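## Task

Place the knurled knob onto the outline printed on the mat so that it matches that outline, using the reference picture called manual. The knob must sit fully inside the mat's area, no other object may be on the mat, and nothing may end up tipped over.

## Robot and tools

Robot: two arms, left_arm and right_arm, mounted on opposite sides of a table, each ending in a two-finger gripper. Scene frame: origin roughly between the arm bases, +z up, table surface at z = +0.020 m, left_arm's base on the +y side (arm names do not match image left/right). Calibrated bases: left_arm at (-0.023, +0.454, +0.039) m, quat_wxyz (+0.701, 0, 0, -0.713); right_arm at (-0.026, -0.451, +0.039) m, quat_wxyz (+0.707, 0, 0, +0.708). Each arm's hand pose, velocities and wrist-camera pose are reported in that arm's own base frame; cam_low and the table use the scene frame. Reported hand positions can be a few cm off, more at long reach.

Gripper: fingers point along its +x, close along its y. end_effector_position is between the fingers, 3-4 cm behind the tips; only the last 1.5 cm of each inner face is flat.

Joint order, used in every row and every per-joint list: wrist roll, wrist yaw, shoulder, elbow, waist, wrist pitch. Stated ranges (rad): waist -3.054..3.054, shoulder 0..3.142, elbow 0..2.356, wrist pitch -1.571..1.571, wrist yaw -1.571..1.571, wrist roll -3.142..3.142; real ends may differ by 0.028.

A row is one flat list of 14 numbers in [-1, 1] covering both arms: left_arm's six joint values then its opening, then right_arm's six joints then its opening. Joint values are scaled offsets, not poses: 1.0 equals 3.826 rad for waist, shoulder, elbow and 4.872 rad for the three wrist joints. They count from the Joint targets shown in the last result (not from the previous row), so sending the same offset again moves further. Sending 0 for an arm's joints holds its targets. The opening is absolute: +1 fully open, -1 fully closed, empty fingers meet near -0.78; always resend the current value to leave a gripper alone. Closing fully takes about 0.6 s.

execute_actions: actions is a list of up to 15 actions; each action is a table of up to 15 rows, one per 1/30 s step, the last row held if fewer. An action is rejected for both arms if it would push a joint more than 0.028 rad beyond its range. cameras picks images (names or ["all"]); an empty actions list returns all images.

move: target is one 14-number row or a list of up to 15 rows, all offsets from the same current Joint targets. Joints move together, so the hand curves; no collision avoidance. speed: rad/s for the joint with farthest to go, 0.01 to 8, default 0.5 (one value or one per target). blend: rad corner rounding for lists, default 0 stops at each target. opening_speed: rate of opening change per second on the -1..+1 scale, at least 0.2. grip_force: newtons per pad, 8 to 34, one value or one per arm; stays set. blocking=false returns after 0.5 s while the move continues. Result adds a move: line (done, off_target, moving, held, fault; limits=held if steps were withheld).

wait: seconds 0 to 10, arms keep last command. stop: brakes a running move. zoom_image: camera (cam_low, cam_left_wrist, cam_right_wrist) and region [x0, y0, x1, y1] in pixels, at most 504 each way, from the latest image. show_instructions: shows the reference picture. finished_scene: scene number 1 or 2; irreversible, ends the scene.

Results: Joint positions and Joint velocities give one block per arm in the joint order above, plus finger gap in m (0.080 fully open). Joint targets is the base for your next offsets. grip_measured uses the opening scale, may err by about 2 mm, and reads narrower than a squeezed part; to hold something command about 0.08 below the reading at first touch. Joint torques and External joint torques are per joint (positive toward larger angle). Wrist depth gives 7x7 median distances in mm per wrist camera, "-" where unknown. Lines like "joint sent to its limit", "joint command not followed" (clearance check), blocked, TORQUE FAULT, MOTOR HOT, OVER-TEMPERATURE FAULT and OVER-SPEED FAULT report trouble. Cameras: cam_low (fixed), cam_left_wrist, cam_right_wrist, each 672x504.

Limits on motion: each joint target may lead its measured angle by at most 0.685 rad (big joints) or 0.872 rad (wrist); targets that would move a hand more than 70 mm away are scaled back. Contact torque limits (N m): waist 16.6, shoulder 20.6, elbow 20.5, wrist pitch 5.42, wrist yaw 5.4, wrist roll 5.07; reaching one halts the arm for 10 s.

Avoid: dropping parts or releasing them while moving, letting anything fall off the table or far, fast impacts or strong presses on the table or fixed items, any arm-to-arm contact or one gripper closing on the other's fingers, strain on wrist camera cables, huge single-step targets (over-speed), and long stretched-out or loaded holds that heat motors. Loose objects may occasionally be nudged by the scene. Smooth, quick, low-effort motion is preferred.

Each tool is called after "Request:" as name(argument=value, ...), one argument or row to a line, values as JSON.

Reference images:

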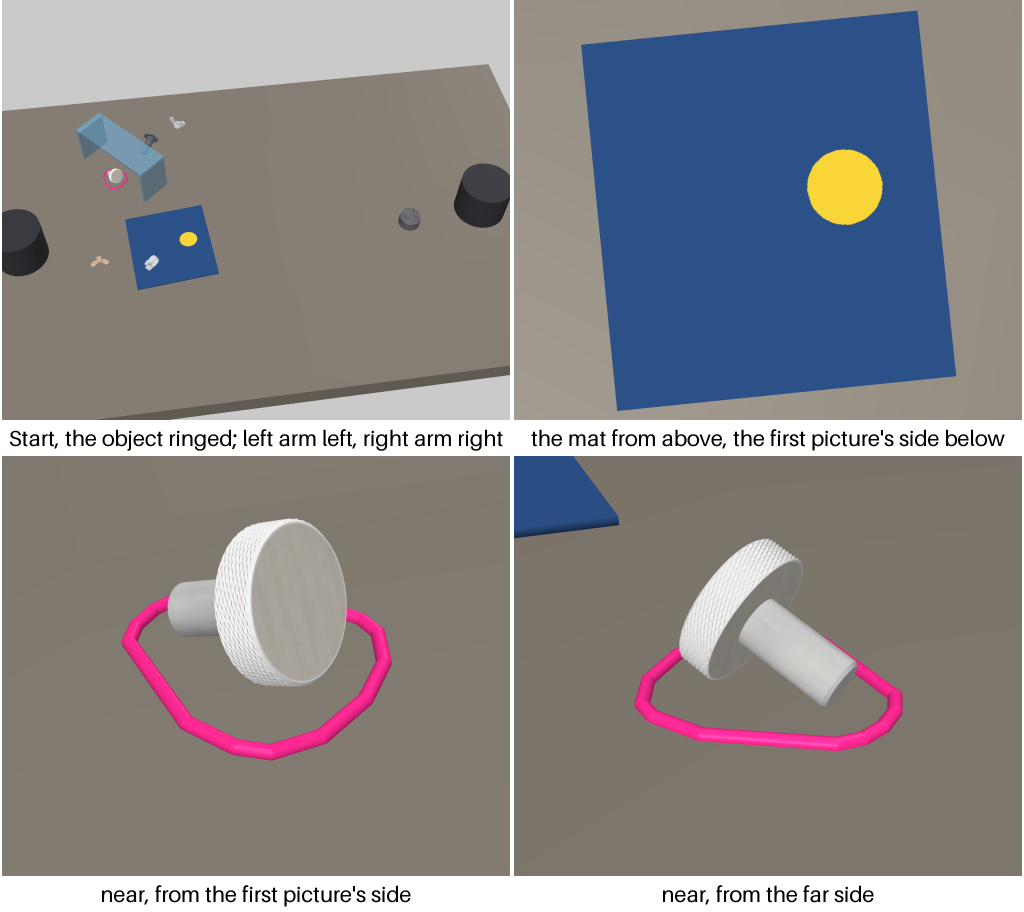

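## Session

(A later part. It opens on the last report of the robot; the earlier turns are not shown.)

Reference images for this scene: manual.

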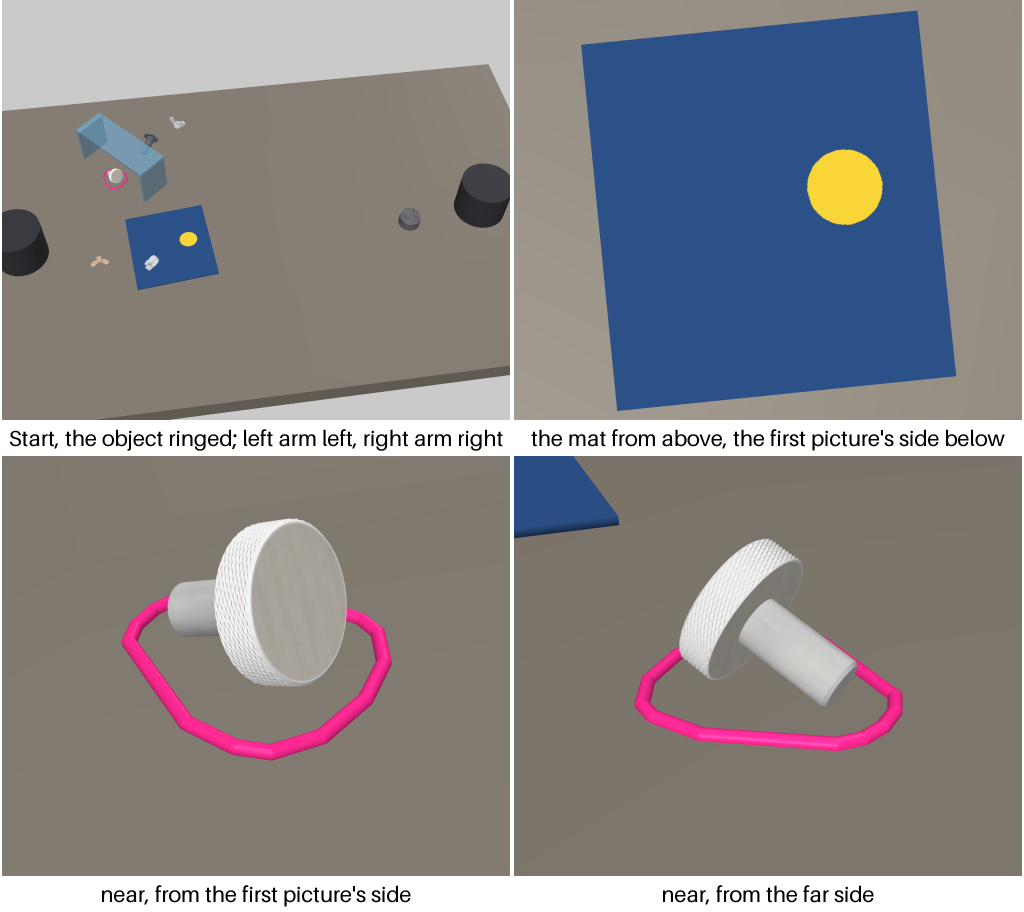

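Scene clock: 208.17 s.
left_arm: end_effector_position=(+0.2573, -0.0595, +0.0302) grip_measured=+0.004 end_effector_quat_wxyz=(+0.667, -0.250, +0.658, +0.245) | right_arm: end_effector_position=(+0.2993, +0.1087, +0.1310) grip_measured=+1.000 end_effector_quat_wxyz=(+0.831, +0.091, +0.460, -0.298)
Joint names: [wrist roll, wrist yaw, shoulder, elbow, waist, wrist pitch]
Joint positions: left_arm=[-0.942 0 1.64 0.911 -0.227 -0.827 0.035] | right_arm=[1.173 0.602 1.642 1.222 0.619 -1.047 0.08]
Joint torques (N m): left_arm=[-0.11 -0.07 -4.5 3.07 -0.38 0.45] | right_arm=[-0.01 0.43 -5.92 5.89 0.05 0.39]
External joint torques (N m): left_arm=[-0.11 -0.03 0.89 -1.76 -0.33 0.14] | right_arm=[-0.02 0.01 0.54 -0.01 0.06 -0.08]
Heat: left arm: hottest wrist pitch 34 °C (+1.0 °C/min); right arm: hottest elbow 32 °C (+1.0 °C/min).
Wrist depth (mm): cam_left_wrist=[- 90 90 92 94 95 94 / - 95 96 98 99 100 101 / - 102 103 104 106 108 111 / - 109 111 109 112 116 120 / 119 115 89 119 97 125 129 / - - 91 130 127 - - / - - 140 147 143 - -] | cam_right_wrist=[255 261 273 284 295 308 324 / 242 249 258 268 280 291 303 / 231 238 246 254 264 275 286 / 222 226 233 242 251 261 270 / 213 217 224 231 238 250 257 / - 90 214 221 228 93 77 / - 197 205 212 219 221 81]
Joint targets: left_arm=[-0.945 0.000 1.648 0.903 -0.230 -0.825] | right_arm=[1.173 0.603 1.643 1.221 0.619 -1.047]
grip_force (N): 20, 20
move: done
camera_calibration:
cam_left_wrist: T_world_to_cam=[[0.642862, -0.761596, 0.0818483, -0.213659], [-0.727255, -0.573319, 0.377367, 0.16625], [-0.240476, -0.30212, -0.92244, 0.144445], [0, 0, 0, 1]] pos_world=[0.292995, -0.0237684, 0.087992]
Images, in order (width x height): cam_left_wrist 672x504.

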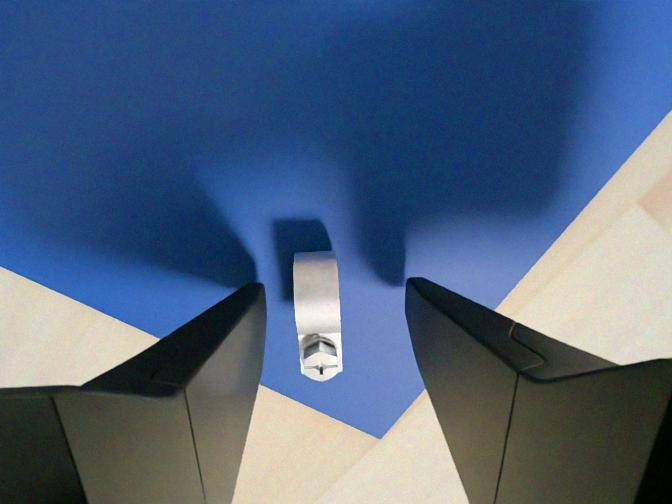

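Request:
move(
  target=[
    [0,0,0.0071,0,0.0031,0.0055,0,0,0,0,0,0,0,1],
    [0,0,0.0071,0,0.0031,0.0055,-0.8,0,0,0,0,0,0,1],
  ],
  speed=0.2,
  opening_speed=0.6,
  grip_force=14,
  cameras=["cam_left_wrist"],
)

Scene clock: 215.43 s.
left_arm: end_effector_position=(+0.2613, -0.0586, +0.0238) grip_measured=-0.572 end_effector_quat_wxyz=(+0.666, -0.253, +0.657, +0.247) | right_arm: end_effector_position=(+0.2993, +0.1087, +0.1310) grip_measured=+1.000 end_effector_quat_wxyz=(+0.831, +0.091, +0.460, -0.298)
Joint names: [wrist roll, wrist yaw, shoulder, elbow, waist, wrist pitch]
Joint positions: left_arm=[-0.942 0 1.666 0.911 -0.22 -0.801 0.009] | right_arm=[1.173 0.602 1.642 1.222 0.619 -1.047 0.08]
Joint torques (N m): left_arm=[-0.08 -0.06 -4.51 3.03 0.15 0.4] | right_arm=[-0.03 0.44 -5.97 5.94 0.03 0.4]
External joint torques (N m): left_arm=[-0.08 -0.02 0.98 -1.74 0.16 0.08] | right_arm=[-0.04 0.02 0.48 0 0.03 -0.09]
Heat: left arm: hottest wrist pitch 33 °C (-1.0 °C/min); right arm: hottest elbow 32 °C (+1.0 °C/min).
Wrist depth (mm): cam_left_wrist=[- - 85 87 87 89 - / - 90 91 92 93 93 95 / - 95 96 99 98 100 104 / - 101 103 104 106 108 113 / 109 110 108 91 76 119 122 / - - - 95 - - - / - - - 138 - - -] | cam_right_wrist=[254 261 272 284 296 308 324 / 242 249 259 268 278 291 302 / 232 238 246 255 264 274 286 / 222 227 234 242 251 259 270 / 214 217 225 232 238 250 256 / - 90 215 221 229 93 77 / - 197 206 212 219 222 82]
Joint targets: left_arm=[-0.945 0.000 1.676 0.903 -0.218 -0.799] | right_arm=[1.173 0.603 1.643 1.221 0.619 -1.047]
grip_force (N): 14, 14
move: done
camera_calibration:
cam_left_wrist: T_world_to_cam=[[0.648049, -0.757183, 0.0818924, -0.216045], [-0.723334, -0.578267, 0.377352, 0.170818], [-0.238369, -0.303778, -0.922442, 0.139042], [0, 0, 0, 1]] pos_world=[0.29671, -0.0225685, 0.0814921]
Images, in order (width x height): cam_left_wrist 672x504.

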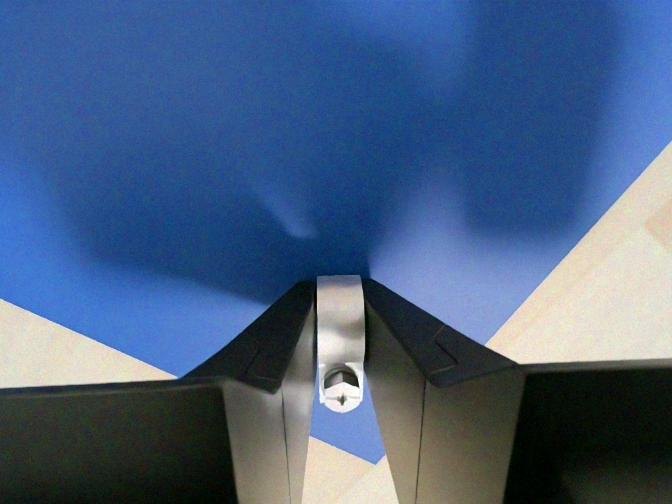

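Request:
move(
  target=[
    [0,0,-0.0209,0.034,0,-0.0431,-0.8,0,0,0,0,0,0,1],
    [0,0,-0.0209,0.034,-0.1438,-0.0431,-0.8,0,0,0,0,0,0,1],
    [0,0,0.0008,0,-0.1438,0,-0.8,0,0,0,0,0,0,1],
    [0,0,0.0008,0,-0.1438,0,0,0,0,0,0,0,0,1],
    [0,0,-0.0209,0.034,-0.1438,-0.0431,0,0,0,0,0,0,0,1],
  ],
  speed=[0.4,0.7,0.15,0.2,0.4],
  blend=[0.03,0.02,0,0,0],
  opening_speed=0.5,
  cameras=["cam_left_wrist"],
)

Scene clock: 228.93 s.
left_arm: end_effector_position=(+0.1884, -0.1817, +0.0630) grip_measured=-0.004 end_effector_quat_wxyz=(+0.698, -0.055, +0.710, +0.069) | right_arm: end_effector_position=(+0.2993, +0.1087, +0.1310) grip_measured=+1.000 end_effector_quat_wxyz=(+0.831, +0.091, +0.460, -0.298)
Joint names: [wrist roll, wrist yaw, shoulder, elbow, waist, wrist pitch]
Joint positions: left_arm=[-0.943 0 1.609 1.02 -0.767 -1.007 0.035] | right_arm=[1.173 0.602 1.642 1.222 0.619 -1.047 0.08]
Joint torques (N m): left_arm=[-0.07 -0.05 -7.01 5.78 -0.08 0.09] | right_arm=[0 0.45 -5.95 5.92 0.05 0.4]
External joint torques (N m): left_arm=[-0.07 -0.01 -1.65 0.72 -0.05 -0.17] | right_arm=[-0.01 0.03 0.49 0.02 0.05 -0.08]
Heat: left arm: hottest wrist pitch 32 °C (-3.0 °C/min); right arm: hottest elbow 32 °C (+1.0 °C/min).
Wrist depth (mm): cam_left_wrist=[- 122 122 123 123 124 124 / 129 129 130 131 131 132 133 / 136 138 139 139 141 141 142 / 149 150 150 147 151 153 153 / 160 156 89 164 95 160 166 / - - 90 179 79 - - / - - 187 195 80 - -] | cam_right_wrist=[255 261 273 284 295 308 323 / 242 249 259 269 278 291 304 / 232 237 246 255 263 274 286 / 222 227 234 242 251 260 270 / 213 217 224 232 239 250 256 / - 90 214 220 228 93 77 / - 197 205 212 219 221 81]
Joint targets: left_arm=[-0.945 0.000 1.595 1.033 -0.768 -1.009] | right_arm=[1.173 0.603 1.643 1.221 0.619 -1.047]
grip_force (N): 14, 14
move: done
camera_calibration:
cam_left_wrist: T_world_to_cam=[[0.161907, -0.985517, 0.0504226, -0.213191], [-0.907526, -0.128639, 0.39981, 0.147056], [-0.387533, -0.110492, -0.91521, 0.183261], [0, 0, 0, 1]] pos_world=[0.238994, -0.170938, 0.119678]
Images, in order (width x height): cam_left_wrist 672x504.

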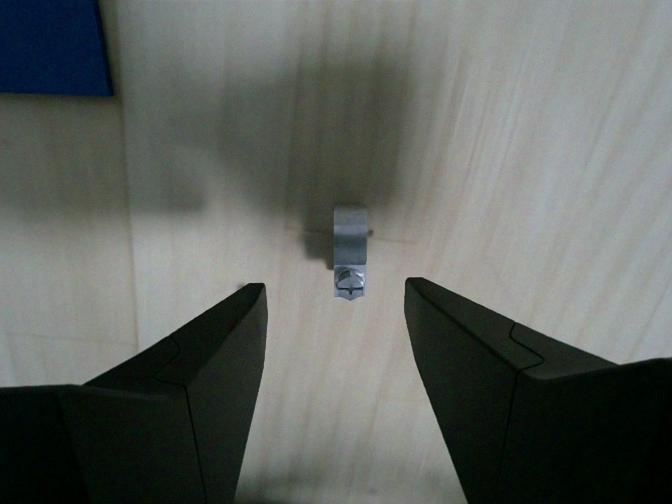

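Request:
move(
  target=[
    [0,0,-0.03,0.06,0,-0.03,0.1,0,0,0,0,0,0,1],
    [0.194,0,0.0546,0.1035,0.219,-0.0033,0.1,0,0,0,0,0,0,1],
  ],
  speed=1,
  blend=[0.05,0],
  cameras=["cam_left_wrist"],
)

Scene clock: 236.83 s.
left_arm: end_effector_position=(+0.3631, +0.0253, +0.1107) grip_measured=+0.096 end_effector_quat_wxyz=(+0.762, -0.024, +0.646, +0.027) | right_arm: end_effector_position=(+0.2993, +0.1087, +0.1310) grip_measured=+1.000 end_effector_quat_wxyz=(+0.831, +0.091, +0.460, -0.298)
Joint names: [wrist roll, wrist yaw, shoulder, elbow, waist, wrist pitch]
Joint positions: left_arm=[-0.003 0 1.794 1.415 0.07 -1.027 0.039] | right_arm=[1.173 0.602 1.642 1.222 0.619 -1.047 0.08]
Joint torques (N m): left_arm=[0.06 0 -6.13 6.79 -0.03 0.77] | right_arm=[-0.02 0.46 -6.02 5.87 0.04 0.4]
External joint torques (N m): left_arm=[0.06 0 1.03 1.22 -0.06 0.19] | right_arm=[-0.02 0.03 0.45 -0.07 0.08 -0.1]
Heat: left arm: hottest wrist pitch 32 °C (-3.0 °C/min); right arm: hottest elbow 32 °C (+1.0 °C/min).
Wrist depth (mm): cam_left_wrist=[169 171 172 173 176 178 181 / 175 176 178 179 184 186 188 / 182 184 185 189 192 193 195 / 189 191 193 195 195 200 206 / 196 196 99 202 87 205 214 / - 62 88 212 90 - - / - - 218 220 224 73 -] | cam_right_wrist=[253 261 272 284 295 308 324 / 242 250 258 268 279 290 302 / 232 237 246 254 264 274 286 / 221 227 235 242 251 259 271 / 213 217 224 232 240 249 257 / - 90 215 221 228 93 77 / - 197 206 212 218 222 82]
Joint targets: left_arm=[0.000 0.000 1.804 1.430 0.070 -1.025] | right_arm=[1.173 0.603 1.643 1.221 0.619 -1.047]
grip_force (N): 14, 14
move: done
camera_calibration:
cam_left_wrist: T_world_to_cam=[[0.0473869, -0.996577, 0.067746, 0.0000267632], [-0.972818, -0.0306538, 0.229533, 0.353304], [-0.22667, -0.0767814, -0.97094, 0.264404], [0, 0, 0, 1]] pos_world=[0.403632, 0.0311581, 0.175624]
Images, in order (width x height): cam_left_wrist 672x504.

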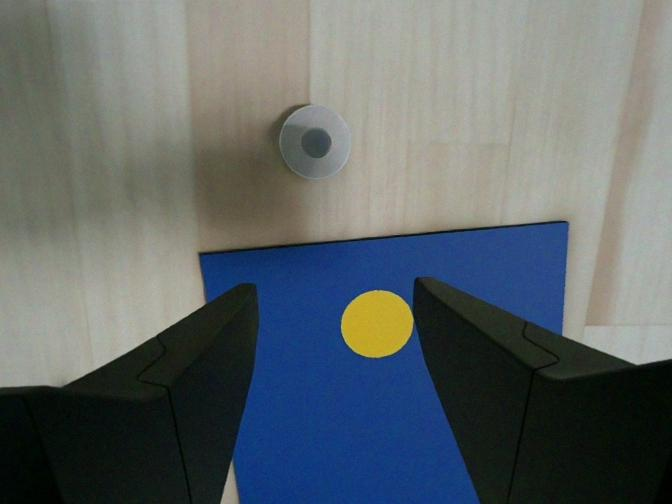

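Request:
move(
  target=[
    [0,0,0.086,0.0899,0,-0.0404,-0.1,0,0,0,0,0,0,1],
    [0,0,0.0955,0.0592,0,-0.0085,-0.1,0,0,0,0,0,0,1],
  ],
  speed=[0.7,0.3],
  blend=[0.01,0],
  cameras=["cam_left_wrist"],
)

Scene clock: 247.30 s.
left_arm: end_effector_position=(+0.4109, +0.0286, +0.0406) grip_measured=-0.096 end_effector_quat_wxyz=(+0.708, -0.026, +0.705, +0.026) | right_arm: end_effector_position=(+0.2993, +0.1087, +0.1310) grip_measured=+1.000 end_effector_quat_wxyz=(+0.831, +0.091, +0.460, -0.298)
Joint names: [wrist roll, wrist yaw, shoulder, elbow, waist, wrist pitch]
Joint positions: left_arm=[-0.003 0 2.16 1.663 0.07 -1.068 0.031] | right_arm=[1.173 0.602 1.642 1.222 0.619 -1.047 0.08]
Joint torques (N m): left_arm=[0.08 0.03 -8.25 3.76 -0.02 0.42] | right_arm=[-0.02 0.45 -5.96 5.88 0.04 0.39]
External joint torques (N m): left_arm=[0.08 0.04 1.03 -1.49 -0.03 0.08] | right_arm=[-0.03 0.02 0.55 -0.05 0.05 -0.08]
Heat: left arm: hottest shoulder 32 °C (+3.0 °C/min); right arm: hottest elbow 32 °C (+1.0 °C/min).
Wrist depth (mm): cam_left_wrist=[- 96 97 98 101 102 102 / - 102 104 106 106 108 109 / - 109 111 112 114 116 118 / 116 118 119 117 122 124 126 / 124 123 86 118 91 133 136 / - - 83 140 79 - - / - - 75 151 77 - -] | cam_right_wrist=[254 260 272 282 295 307 324 / 242 249 258 268 279 291 303 / 232 238 246 254 264 274 285 / 221 227 235 242 250 261 271 / 213 217 224 231 240 250 256 / - 90 213 220 228 93 77 / - 198 205 211 218 221 81]
Joint targets: left_arm=[0.000 0.000 2.170 1.656 0.070 -1.066] | right_arm=[1.173 0.603 1.643 1.221 0.619 -1.047]
grip_force (N): 14, 14
move: done
camera_calibration:
cam_left_wrist: T_world_to_cam=[[0.0582886, -0.995815, 0.0703933, 0.00125823], [-0.92432, -0.027196, 0.380648, 0.389786], [-0.377141, -0.0872533, -0.922037, 0.267602], [0, 0, 0, 1]] pos_world=[0.461137, 0.0352027, 0.0982785]
Images, in order (width x height): cam_left_wrist 672x504.

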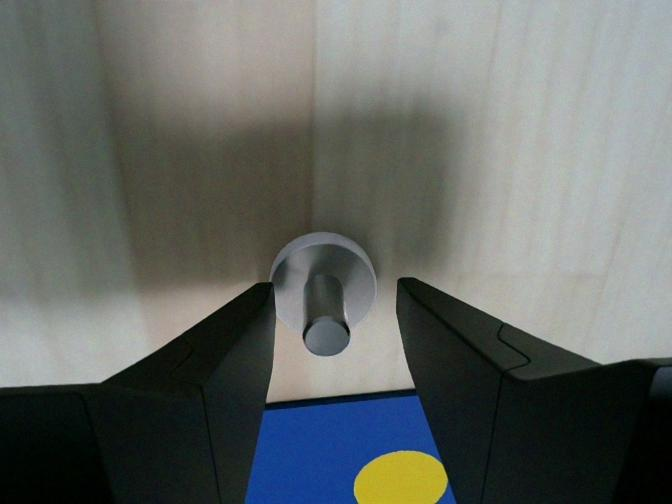

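Request:
move(
  target=[
    [0,0,0.0016,-0.0078,0,0.0073,-0.1,0,0,0,0,0,0,1],
    [0,0,0.0016,-0.0078,0,0.0073,-0.8,0,0,0,0,0,0,1],
  ],
  speed=0.3,
  opening_speed=0.8,
  grip_force=14,
  cameras=["cam_left_wrist"],
)

Scene clock: 270.37 s.
left_arm: end_effector_position=(+0.4110, +0.0301, +0.0335) grip_measured=-0.571 end_effector_quat_wxyz=(+0.711, -0.025, +0.702, +0.028) | right_arm: end_effector_position=(+0.2993, +0.1087, +0.1310) grip_measured=+1.000 end_effector_quat_wxyz=(+0.831, +0.091, +0.460, -0.298)
Joint names: [wrist roll, wrist yaw, shoulder, elbow, waist, wrist pitch]
Joint positions: left_arm=[-0.002 -0.003 2.162 1.637 0.072 -1.033 0.009] | right_arm=[1.173 0.602 1.642 1.222 0.619 -1.047 0.08]
Joint torques (N m): left_arm=[0.07 0.1 -7.78 3.14 -0.09 0.44] | right_arm=[-0.03 0.44 -5.96 5.89 0.05 0.41]
External joint torques (N m): left_arm=[0.07 0.1 1.49 -2.07 -0.07 0.1] | right_arm=[-0.04 0.02 0.5 -0.01 0.06 -0.07]
Motor temperatures (°C): left_arm=[27 28 33 29 23 31] | right_arm=[26 28 30 32 23 24]
Heat: left arm: hottest shoulder 33 °C (+3.0 °C/min); right arm: hottest elbow 32 °C (+0.0 °C/min).
Wrist depth (mm): cam_left_wrist=[- 90 92 93 94 96 96 / - 97 98 99 101 102 104 / 102 104 105 107 107 109 110 / 110 112 113 110 115 117 119 / 118 119 116 91 76 126 128 / - - - 92 - - - / - - - 141 - - -] | cam_right_wrist=[254 262 273 283 296 307 323 / 242 249 259 267 278 291 303 / 232 237 245 255 264 274 285 / 221 227 234 242 251 261 270 / 214 217 224 230 239 250 256 / - 90 215 220 228 93 77 / - 198 205 211 218 220 81]
Joint targets: left_arm=[0.000 0.000 2.176 1.626 0.070 -1.031] | right_arm=[1.173 0.603 1.643 1.221 0.619 -1.047]
grip_force (N): 14, 14
move: done
camera_calibration:
cam_left_wrist: T_world_to_cam=[[0.0597624, -0.995967, 0.0669194, 0.00270785], [-0.92702, -0.0305116, 0.373769, 0.39404], [-0.37022, -0.0843729, -0.925105, 0.258375], [0, 0, 0, 1]] pos_world=[0.460777, 0.0365196, 0.0915632]
Images, in order (width x height): cam_left_wrist 672x504.

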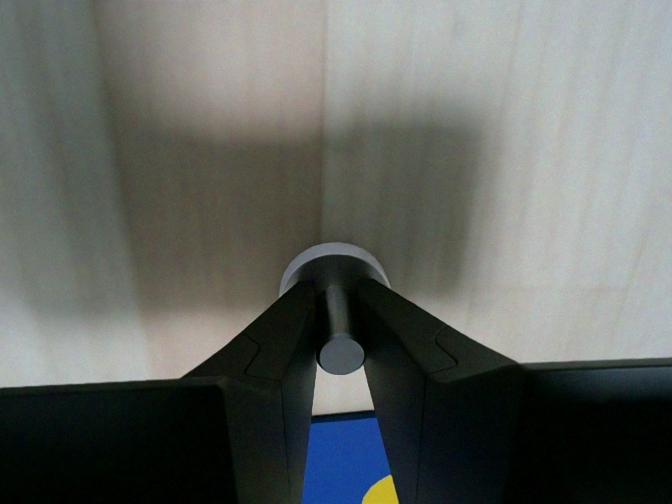

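Request:
move(
  target=[
    [0,0,-0.00915,0.02718,0,-0.02853,-0.8,0,0,0,0,0,0,1],
    [0,0,-0.09226,-0.08651,-0.02258,-0.00349,-0.8,0,0,0,0,0,0,1],
    [0,0,-0.0816,-0.1074,-0.02258,0.0212,-0.8,0,0,0,0,0,0,1],
  ],
  speed=0.4,
  blend=[0.03,0.03,0],
  cameras=["cam_left_wrist","cam_low"],
)

Scene clock: 285.57 s.
left_arm: end_effector_position=(+0.3287, -0.0045, +0.0420) grip_measured=-0.571 end_effector_quat_wxyz=(+0.710, +0.005, +0.704, -0.003) | right_arm: end_effector_position=(+0.2993, +0.1087, +0.1310) grip_measured=+1.000 end_effector_quat_wxyz=(+0.831, +0.091, +0.460, -0.298)
Joint names: [wrist roll, wrist yaw, shoulder, elbow, waist, wrist pitch]
Joint positions: left_arm=[-0.002 -0.002 1.856 1.222 -0.015 -0.93 0.009] | right_arm=[1.173 0.602 1.642 1.222 0.619 -1.047 0.08]
Joint torques (N m): left_arm=[0.08 0.11 -6.26 3.53 -0.05 0.45] | right_arm=[-0.02 0.44 -5.96 5.95 0.06 0.39]
External joint torques (N m): left_arm=[0.08 0.11 0.82 -1.5 -0.04 0.11] | right_arm=[-0.03 0.02 0.52 -0.02 0.03 -0.12]
Heat: left arm: hottest shoulder 34 °C (+4.0 °C/min); right arm: hottest elbow 32 °C (+0.0 °C/min).
Wrist depth (mm): cam_left_wrist=[- 101 102 103 105 105 107 / 106 107 108 109 110 110 112 / 111 111 112 115 115 117 120 / - 120 122 108 124 125 130 / 128 128 78 91 76 135 142 / - - - 89 - - - / - - - 156 - - -] | cam_right_wrist=[255 261 273 283 295 310 323 / 242 250 257 269 279 290 303 / 232 237 246 254 265 275 286 / 222 227 235 243 251 260 271 / 213 217 224 232 239 249 257 / - 90 214 221 228 93 77 / - 197 205 212 218 222 82]
Joint targets: left_arm=[0.000 0.000 1.864 1.215 -0.017 -0.927] | right_arm=[1.173 0.603 1.643 1.221 0.619 -1.047]
grip_force (N): 14, 14
move: done
camera_calibration:
cam_left_wrist: T_world_to_cam=[[-0.0262361, -0.997362, 0.0676736, 0.000831856], [-0.924197, 0.0500023, 0.378628, 0.312815], [-0.381013, -0.0526101, -0.923072, 0.236459], [0, 0, 0, 1]] pos_world=[0.379218, -0.00237171, 0.0997714]
Images, in order (width x height): cam_low 672x504, cam_left_wrist 672x504.

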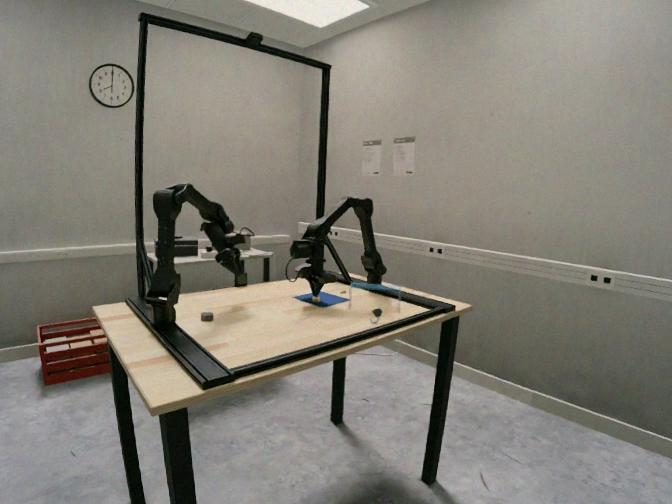

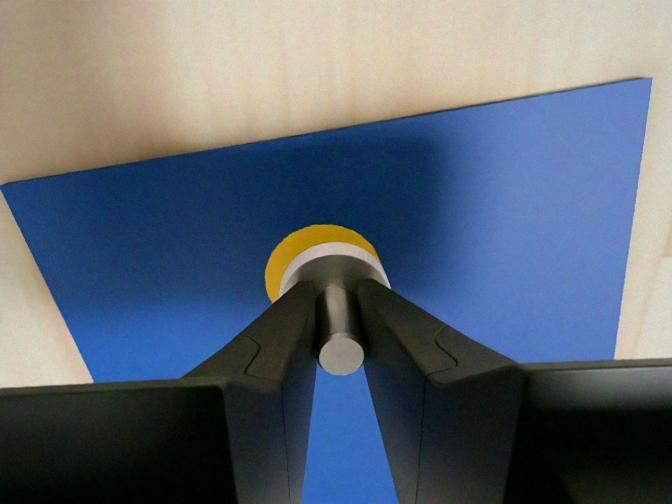

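Request:
move(
  target=[
    [0,0,0.001,0,0.0029,0,-0.8,0,0,0,0,0,0,1],
    [0,0,0.00366,-0.0029,0.0029,0.0051,-0.8,0,0,0,0,0,0,1],
  ],
  speed=0.15,
  cameras=["cam_left_wrist"],
)

Scene clock: 296.40 s.
left_arm: end_effector_position=(+0.3299, -0.0021, +0.0353) grip_measured=-0.571 end_effector_quat_wxyz=(+0.710, +0.003, +0.704, -0.001) | right_arm: end_effector_position=(+0.2993, +0.1087, +0.1310) grip_measured=+1.000 end_effector_quat_wxyz=(+0.831, +0.091, +0.460, -0.298)
Joint names: [wrist roll, wrist yaw, shoulder, elbow, waist, wrist pitch]
Joint positions: left_arm=[-0.002 -0.002 1.869 1.211 -0.008 -0.904 0.009] | right_arm=[1.173 0.602 1.642 1.222 0.619 -1.047 0.08]
Joint torques (N m): left_arm=[0.07 0.05 -6.38 3.6 0.22 0.41] | right_arm=[-0.02 0.44 -5.93 5.91 -0.01 0.39]
External joint torques (N m): left_arm=[0.07 0.05 0.78 -1.4 0.28 0.07] | right_arm=[-0.03 0.02 0.53 0 0.03 -0.09]
Heat: left arm: hottest shoulder 35 °C (+4.0 °C/min); right arm: hottest elbow 32 °C (+0.0 °C/min).
Wrist depth (mm): cam_left_wrist=[- 94 96 97 99 100 100 / - 101 102 103 104 105 105 / 105 105 106 107 109 110 112 / - 112 114 111 116 118 121 / 121 119 85 91 76 127 132 / - - - 92 - - - / - - - 147 - - -] | cam_right_wrist=[254 261 272 283 296 308 323 / 242 249 258 268 279 291 302 / 232 238 246 254 265 274 286 / 222 227 234 242 252 262 271 / 213 217 224 231 239 249 257 / - 90 214 221 228 93 77 / - 197 205 212 219 221 81]
Joint targets: left_arm=[0.000 0.000 1.878 1.204 -0.005 -0.902] | right_arm=[1.173 0.603 1.643 1.221 0.619 -1.047]
grip_force (N): 14, 14
move: done
camera_calibration:
cam_left_wrist: T_world_to_cam=[[-0.0190454, -0.997521, 0.0677418, 0.00135568], [-0.924833, 0.0433207, 0.377898, 0.316555], [-0.379896, -0.0554526, -0.923366, 0.230448], [0, 0, 0, 1]] pos_world=[0.380333, 0.00041788, 0.0930704]
Images, in order (width x height): cam_left_wrist 672x504.

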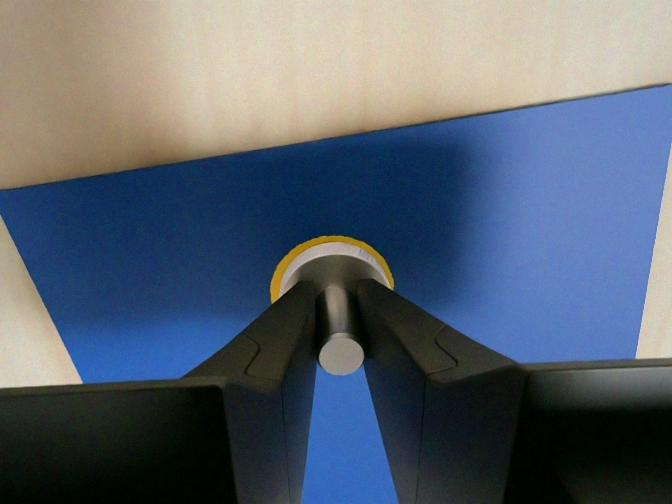

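Request:
move(
  target=[
    [0,0,0.0005,-0.0008,0,0.0008,-0.8,0,0,0,0,0,0,1],
    [0,0,0.0005,-0.0008,0,0.0008,-0.15,0,0,0,0,0,0,1],
    [0,0,-0.0132,0.0262,0,-0.0309,-0.15,0,0,0,0,0,0,1],
  ],
  speed=0.15,
  opening_speed=0.5,
  cameras=["cam_left_wrist"],
)

Scene clock: 304.27 s.
left_arm: end_effector_position=(+0.3238, -0.0021, +0.0617) grip_measured=-0.154 end_effector_quat_wxyz=(+0.695, +0.003, +0.719, -0.001) | right_arm: end_effector_position=(+0.2993, +0.1087, +0.1310) grip_measured=+1.000 end_effector_quat_wxyz=(+0.831, +0.091, +0.460, -0.298)
Joint names: [wrist roll, wrist yaw, shoulder, elbow, waist, wrist pitch]
Joint positions: left_arm=[-0.002 -0.002 1.845 1.291 -0.008 -1.052 0.028] | right_arm=[1.173 0.602 1.642 1.222 0.619 -1.047 0.08]
Joint torques (N m): left_arm=[0.1 0.08 -9.14 5.98 0.34 0.09] | right_arm=[-0.02 0.44 -5.94 5.96 0.08 0.4]
External joint torques (N m): left_arm=[0.1 0.09 -2.07 0.9 0.29 -0.17] | right_arm=[-0.03 0.01 0.5 0.03 0.09 -0.09]
Heat: left arm: hottest shoulder 34 °C (+2.0 °C/min); right arm: hottest elbow 32 °C (+0.0 °C/min).
Wrist depth (mm): cam_left_wrist=[115 116 117 118 120 121 123 / 123 123 124 125 126 128 131 / - 129 131 131 135 137 142 / 142 141 143 133 146 148 154 / 154 149 86 157 88 160 168 / - - 78 172 81 - - / - - 79 196 73 - -] | cam_right_wrist=[254 261 272 283 296 309 322 / 242 249 259 268 279 292 303 / 232 237 246 255 264 275 285 / 222 226 233 242 250 260 270 / 213 217 224 231 239 250 257 / - 90 214 221 229 93 77 / - 197 206 212 218 222 82]
Joint targets: left_arm=[0.000 0.000 1.827 1.304 -0.005 -1.053] | right_arm=[1.173 0.603 1.643 1.221 0.619 -1.047]
grip_force (N): 14, 14
move: done
camera_calibration:
cam_left_wrist: T_world_to_cam=[[-0.0161404, -0.997542, 0.0681875, -0.00150342], [-0.907676, 0.0432207, 0.417441, 0.292852], [-0.419362, -0.0551545, -0.906142, 0.264285], [0, 0, 0, 1]] pos_world=[0.376622, 0.000419459, 0.117333]
Images, in order (width x height): cam_left_wrist 672x504.

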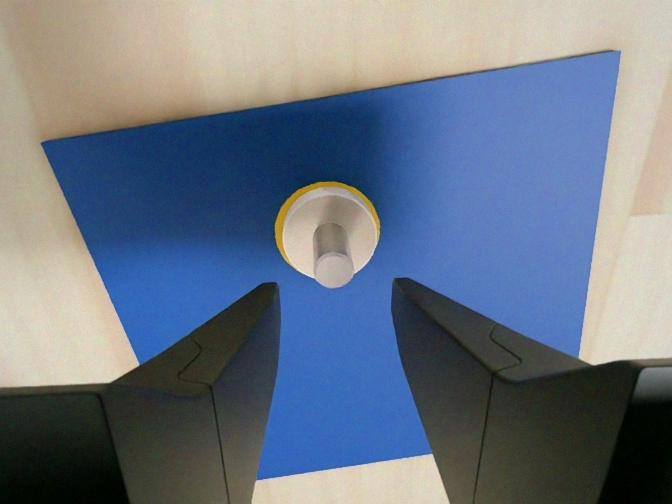

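Request:
finished_scene(
  scene=2,
)

The scene is finished: the task was done.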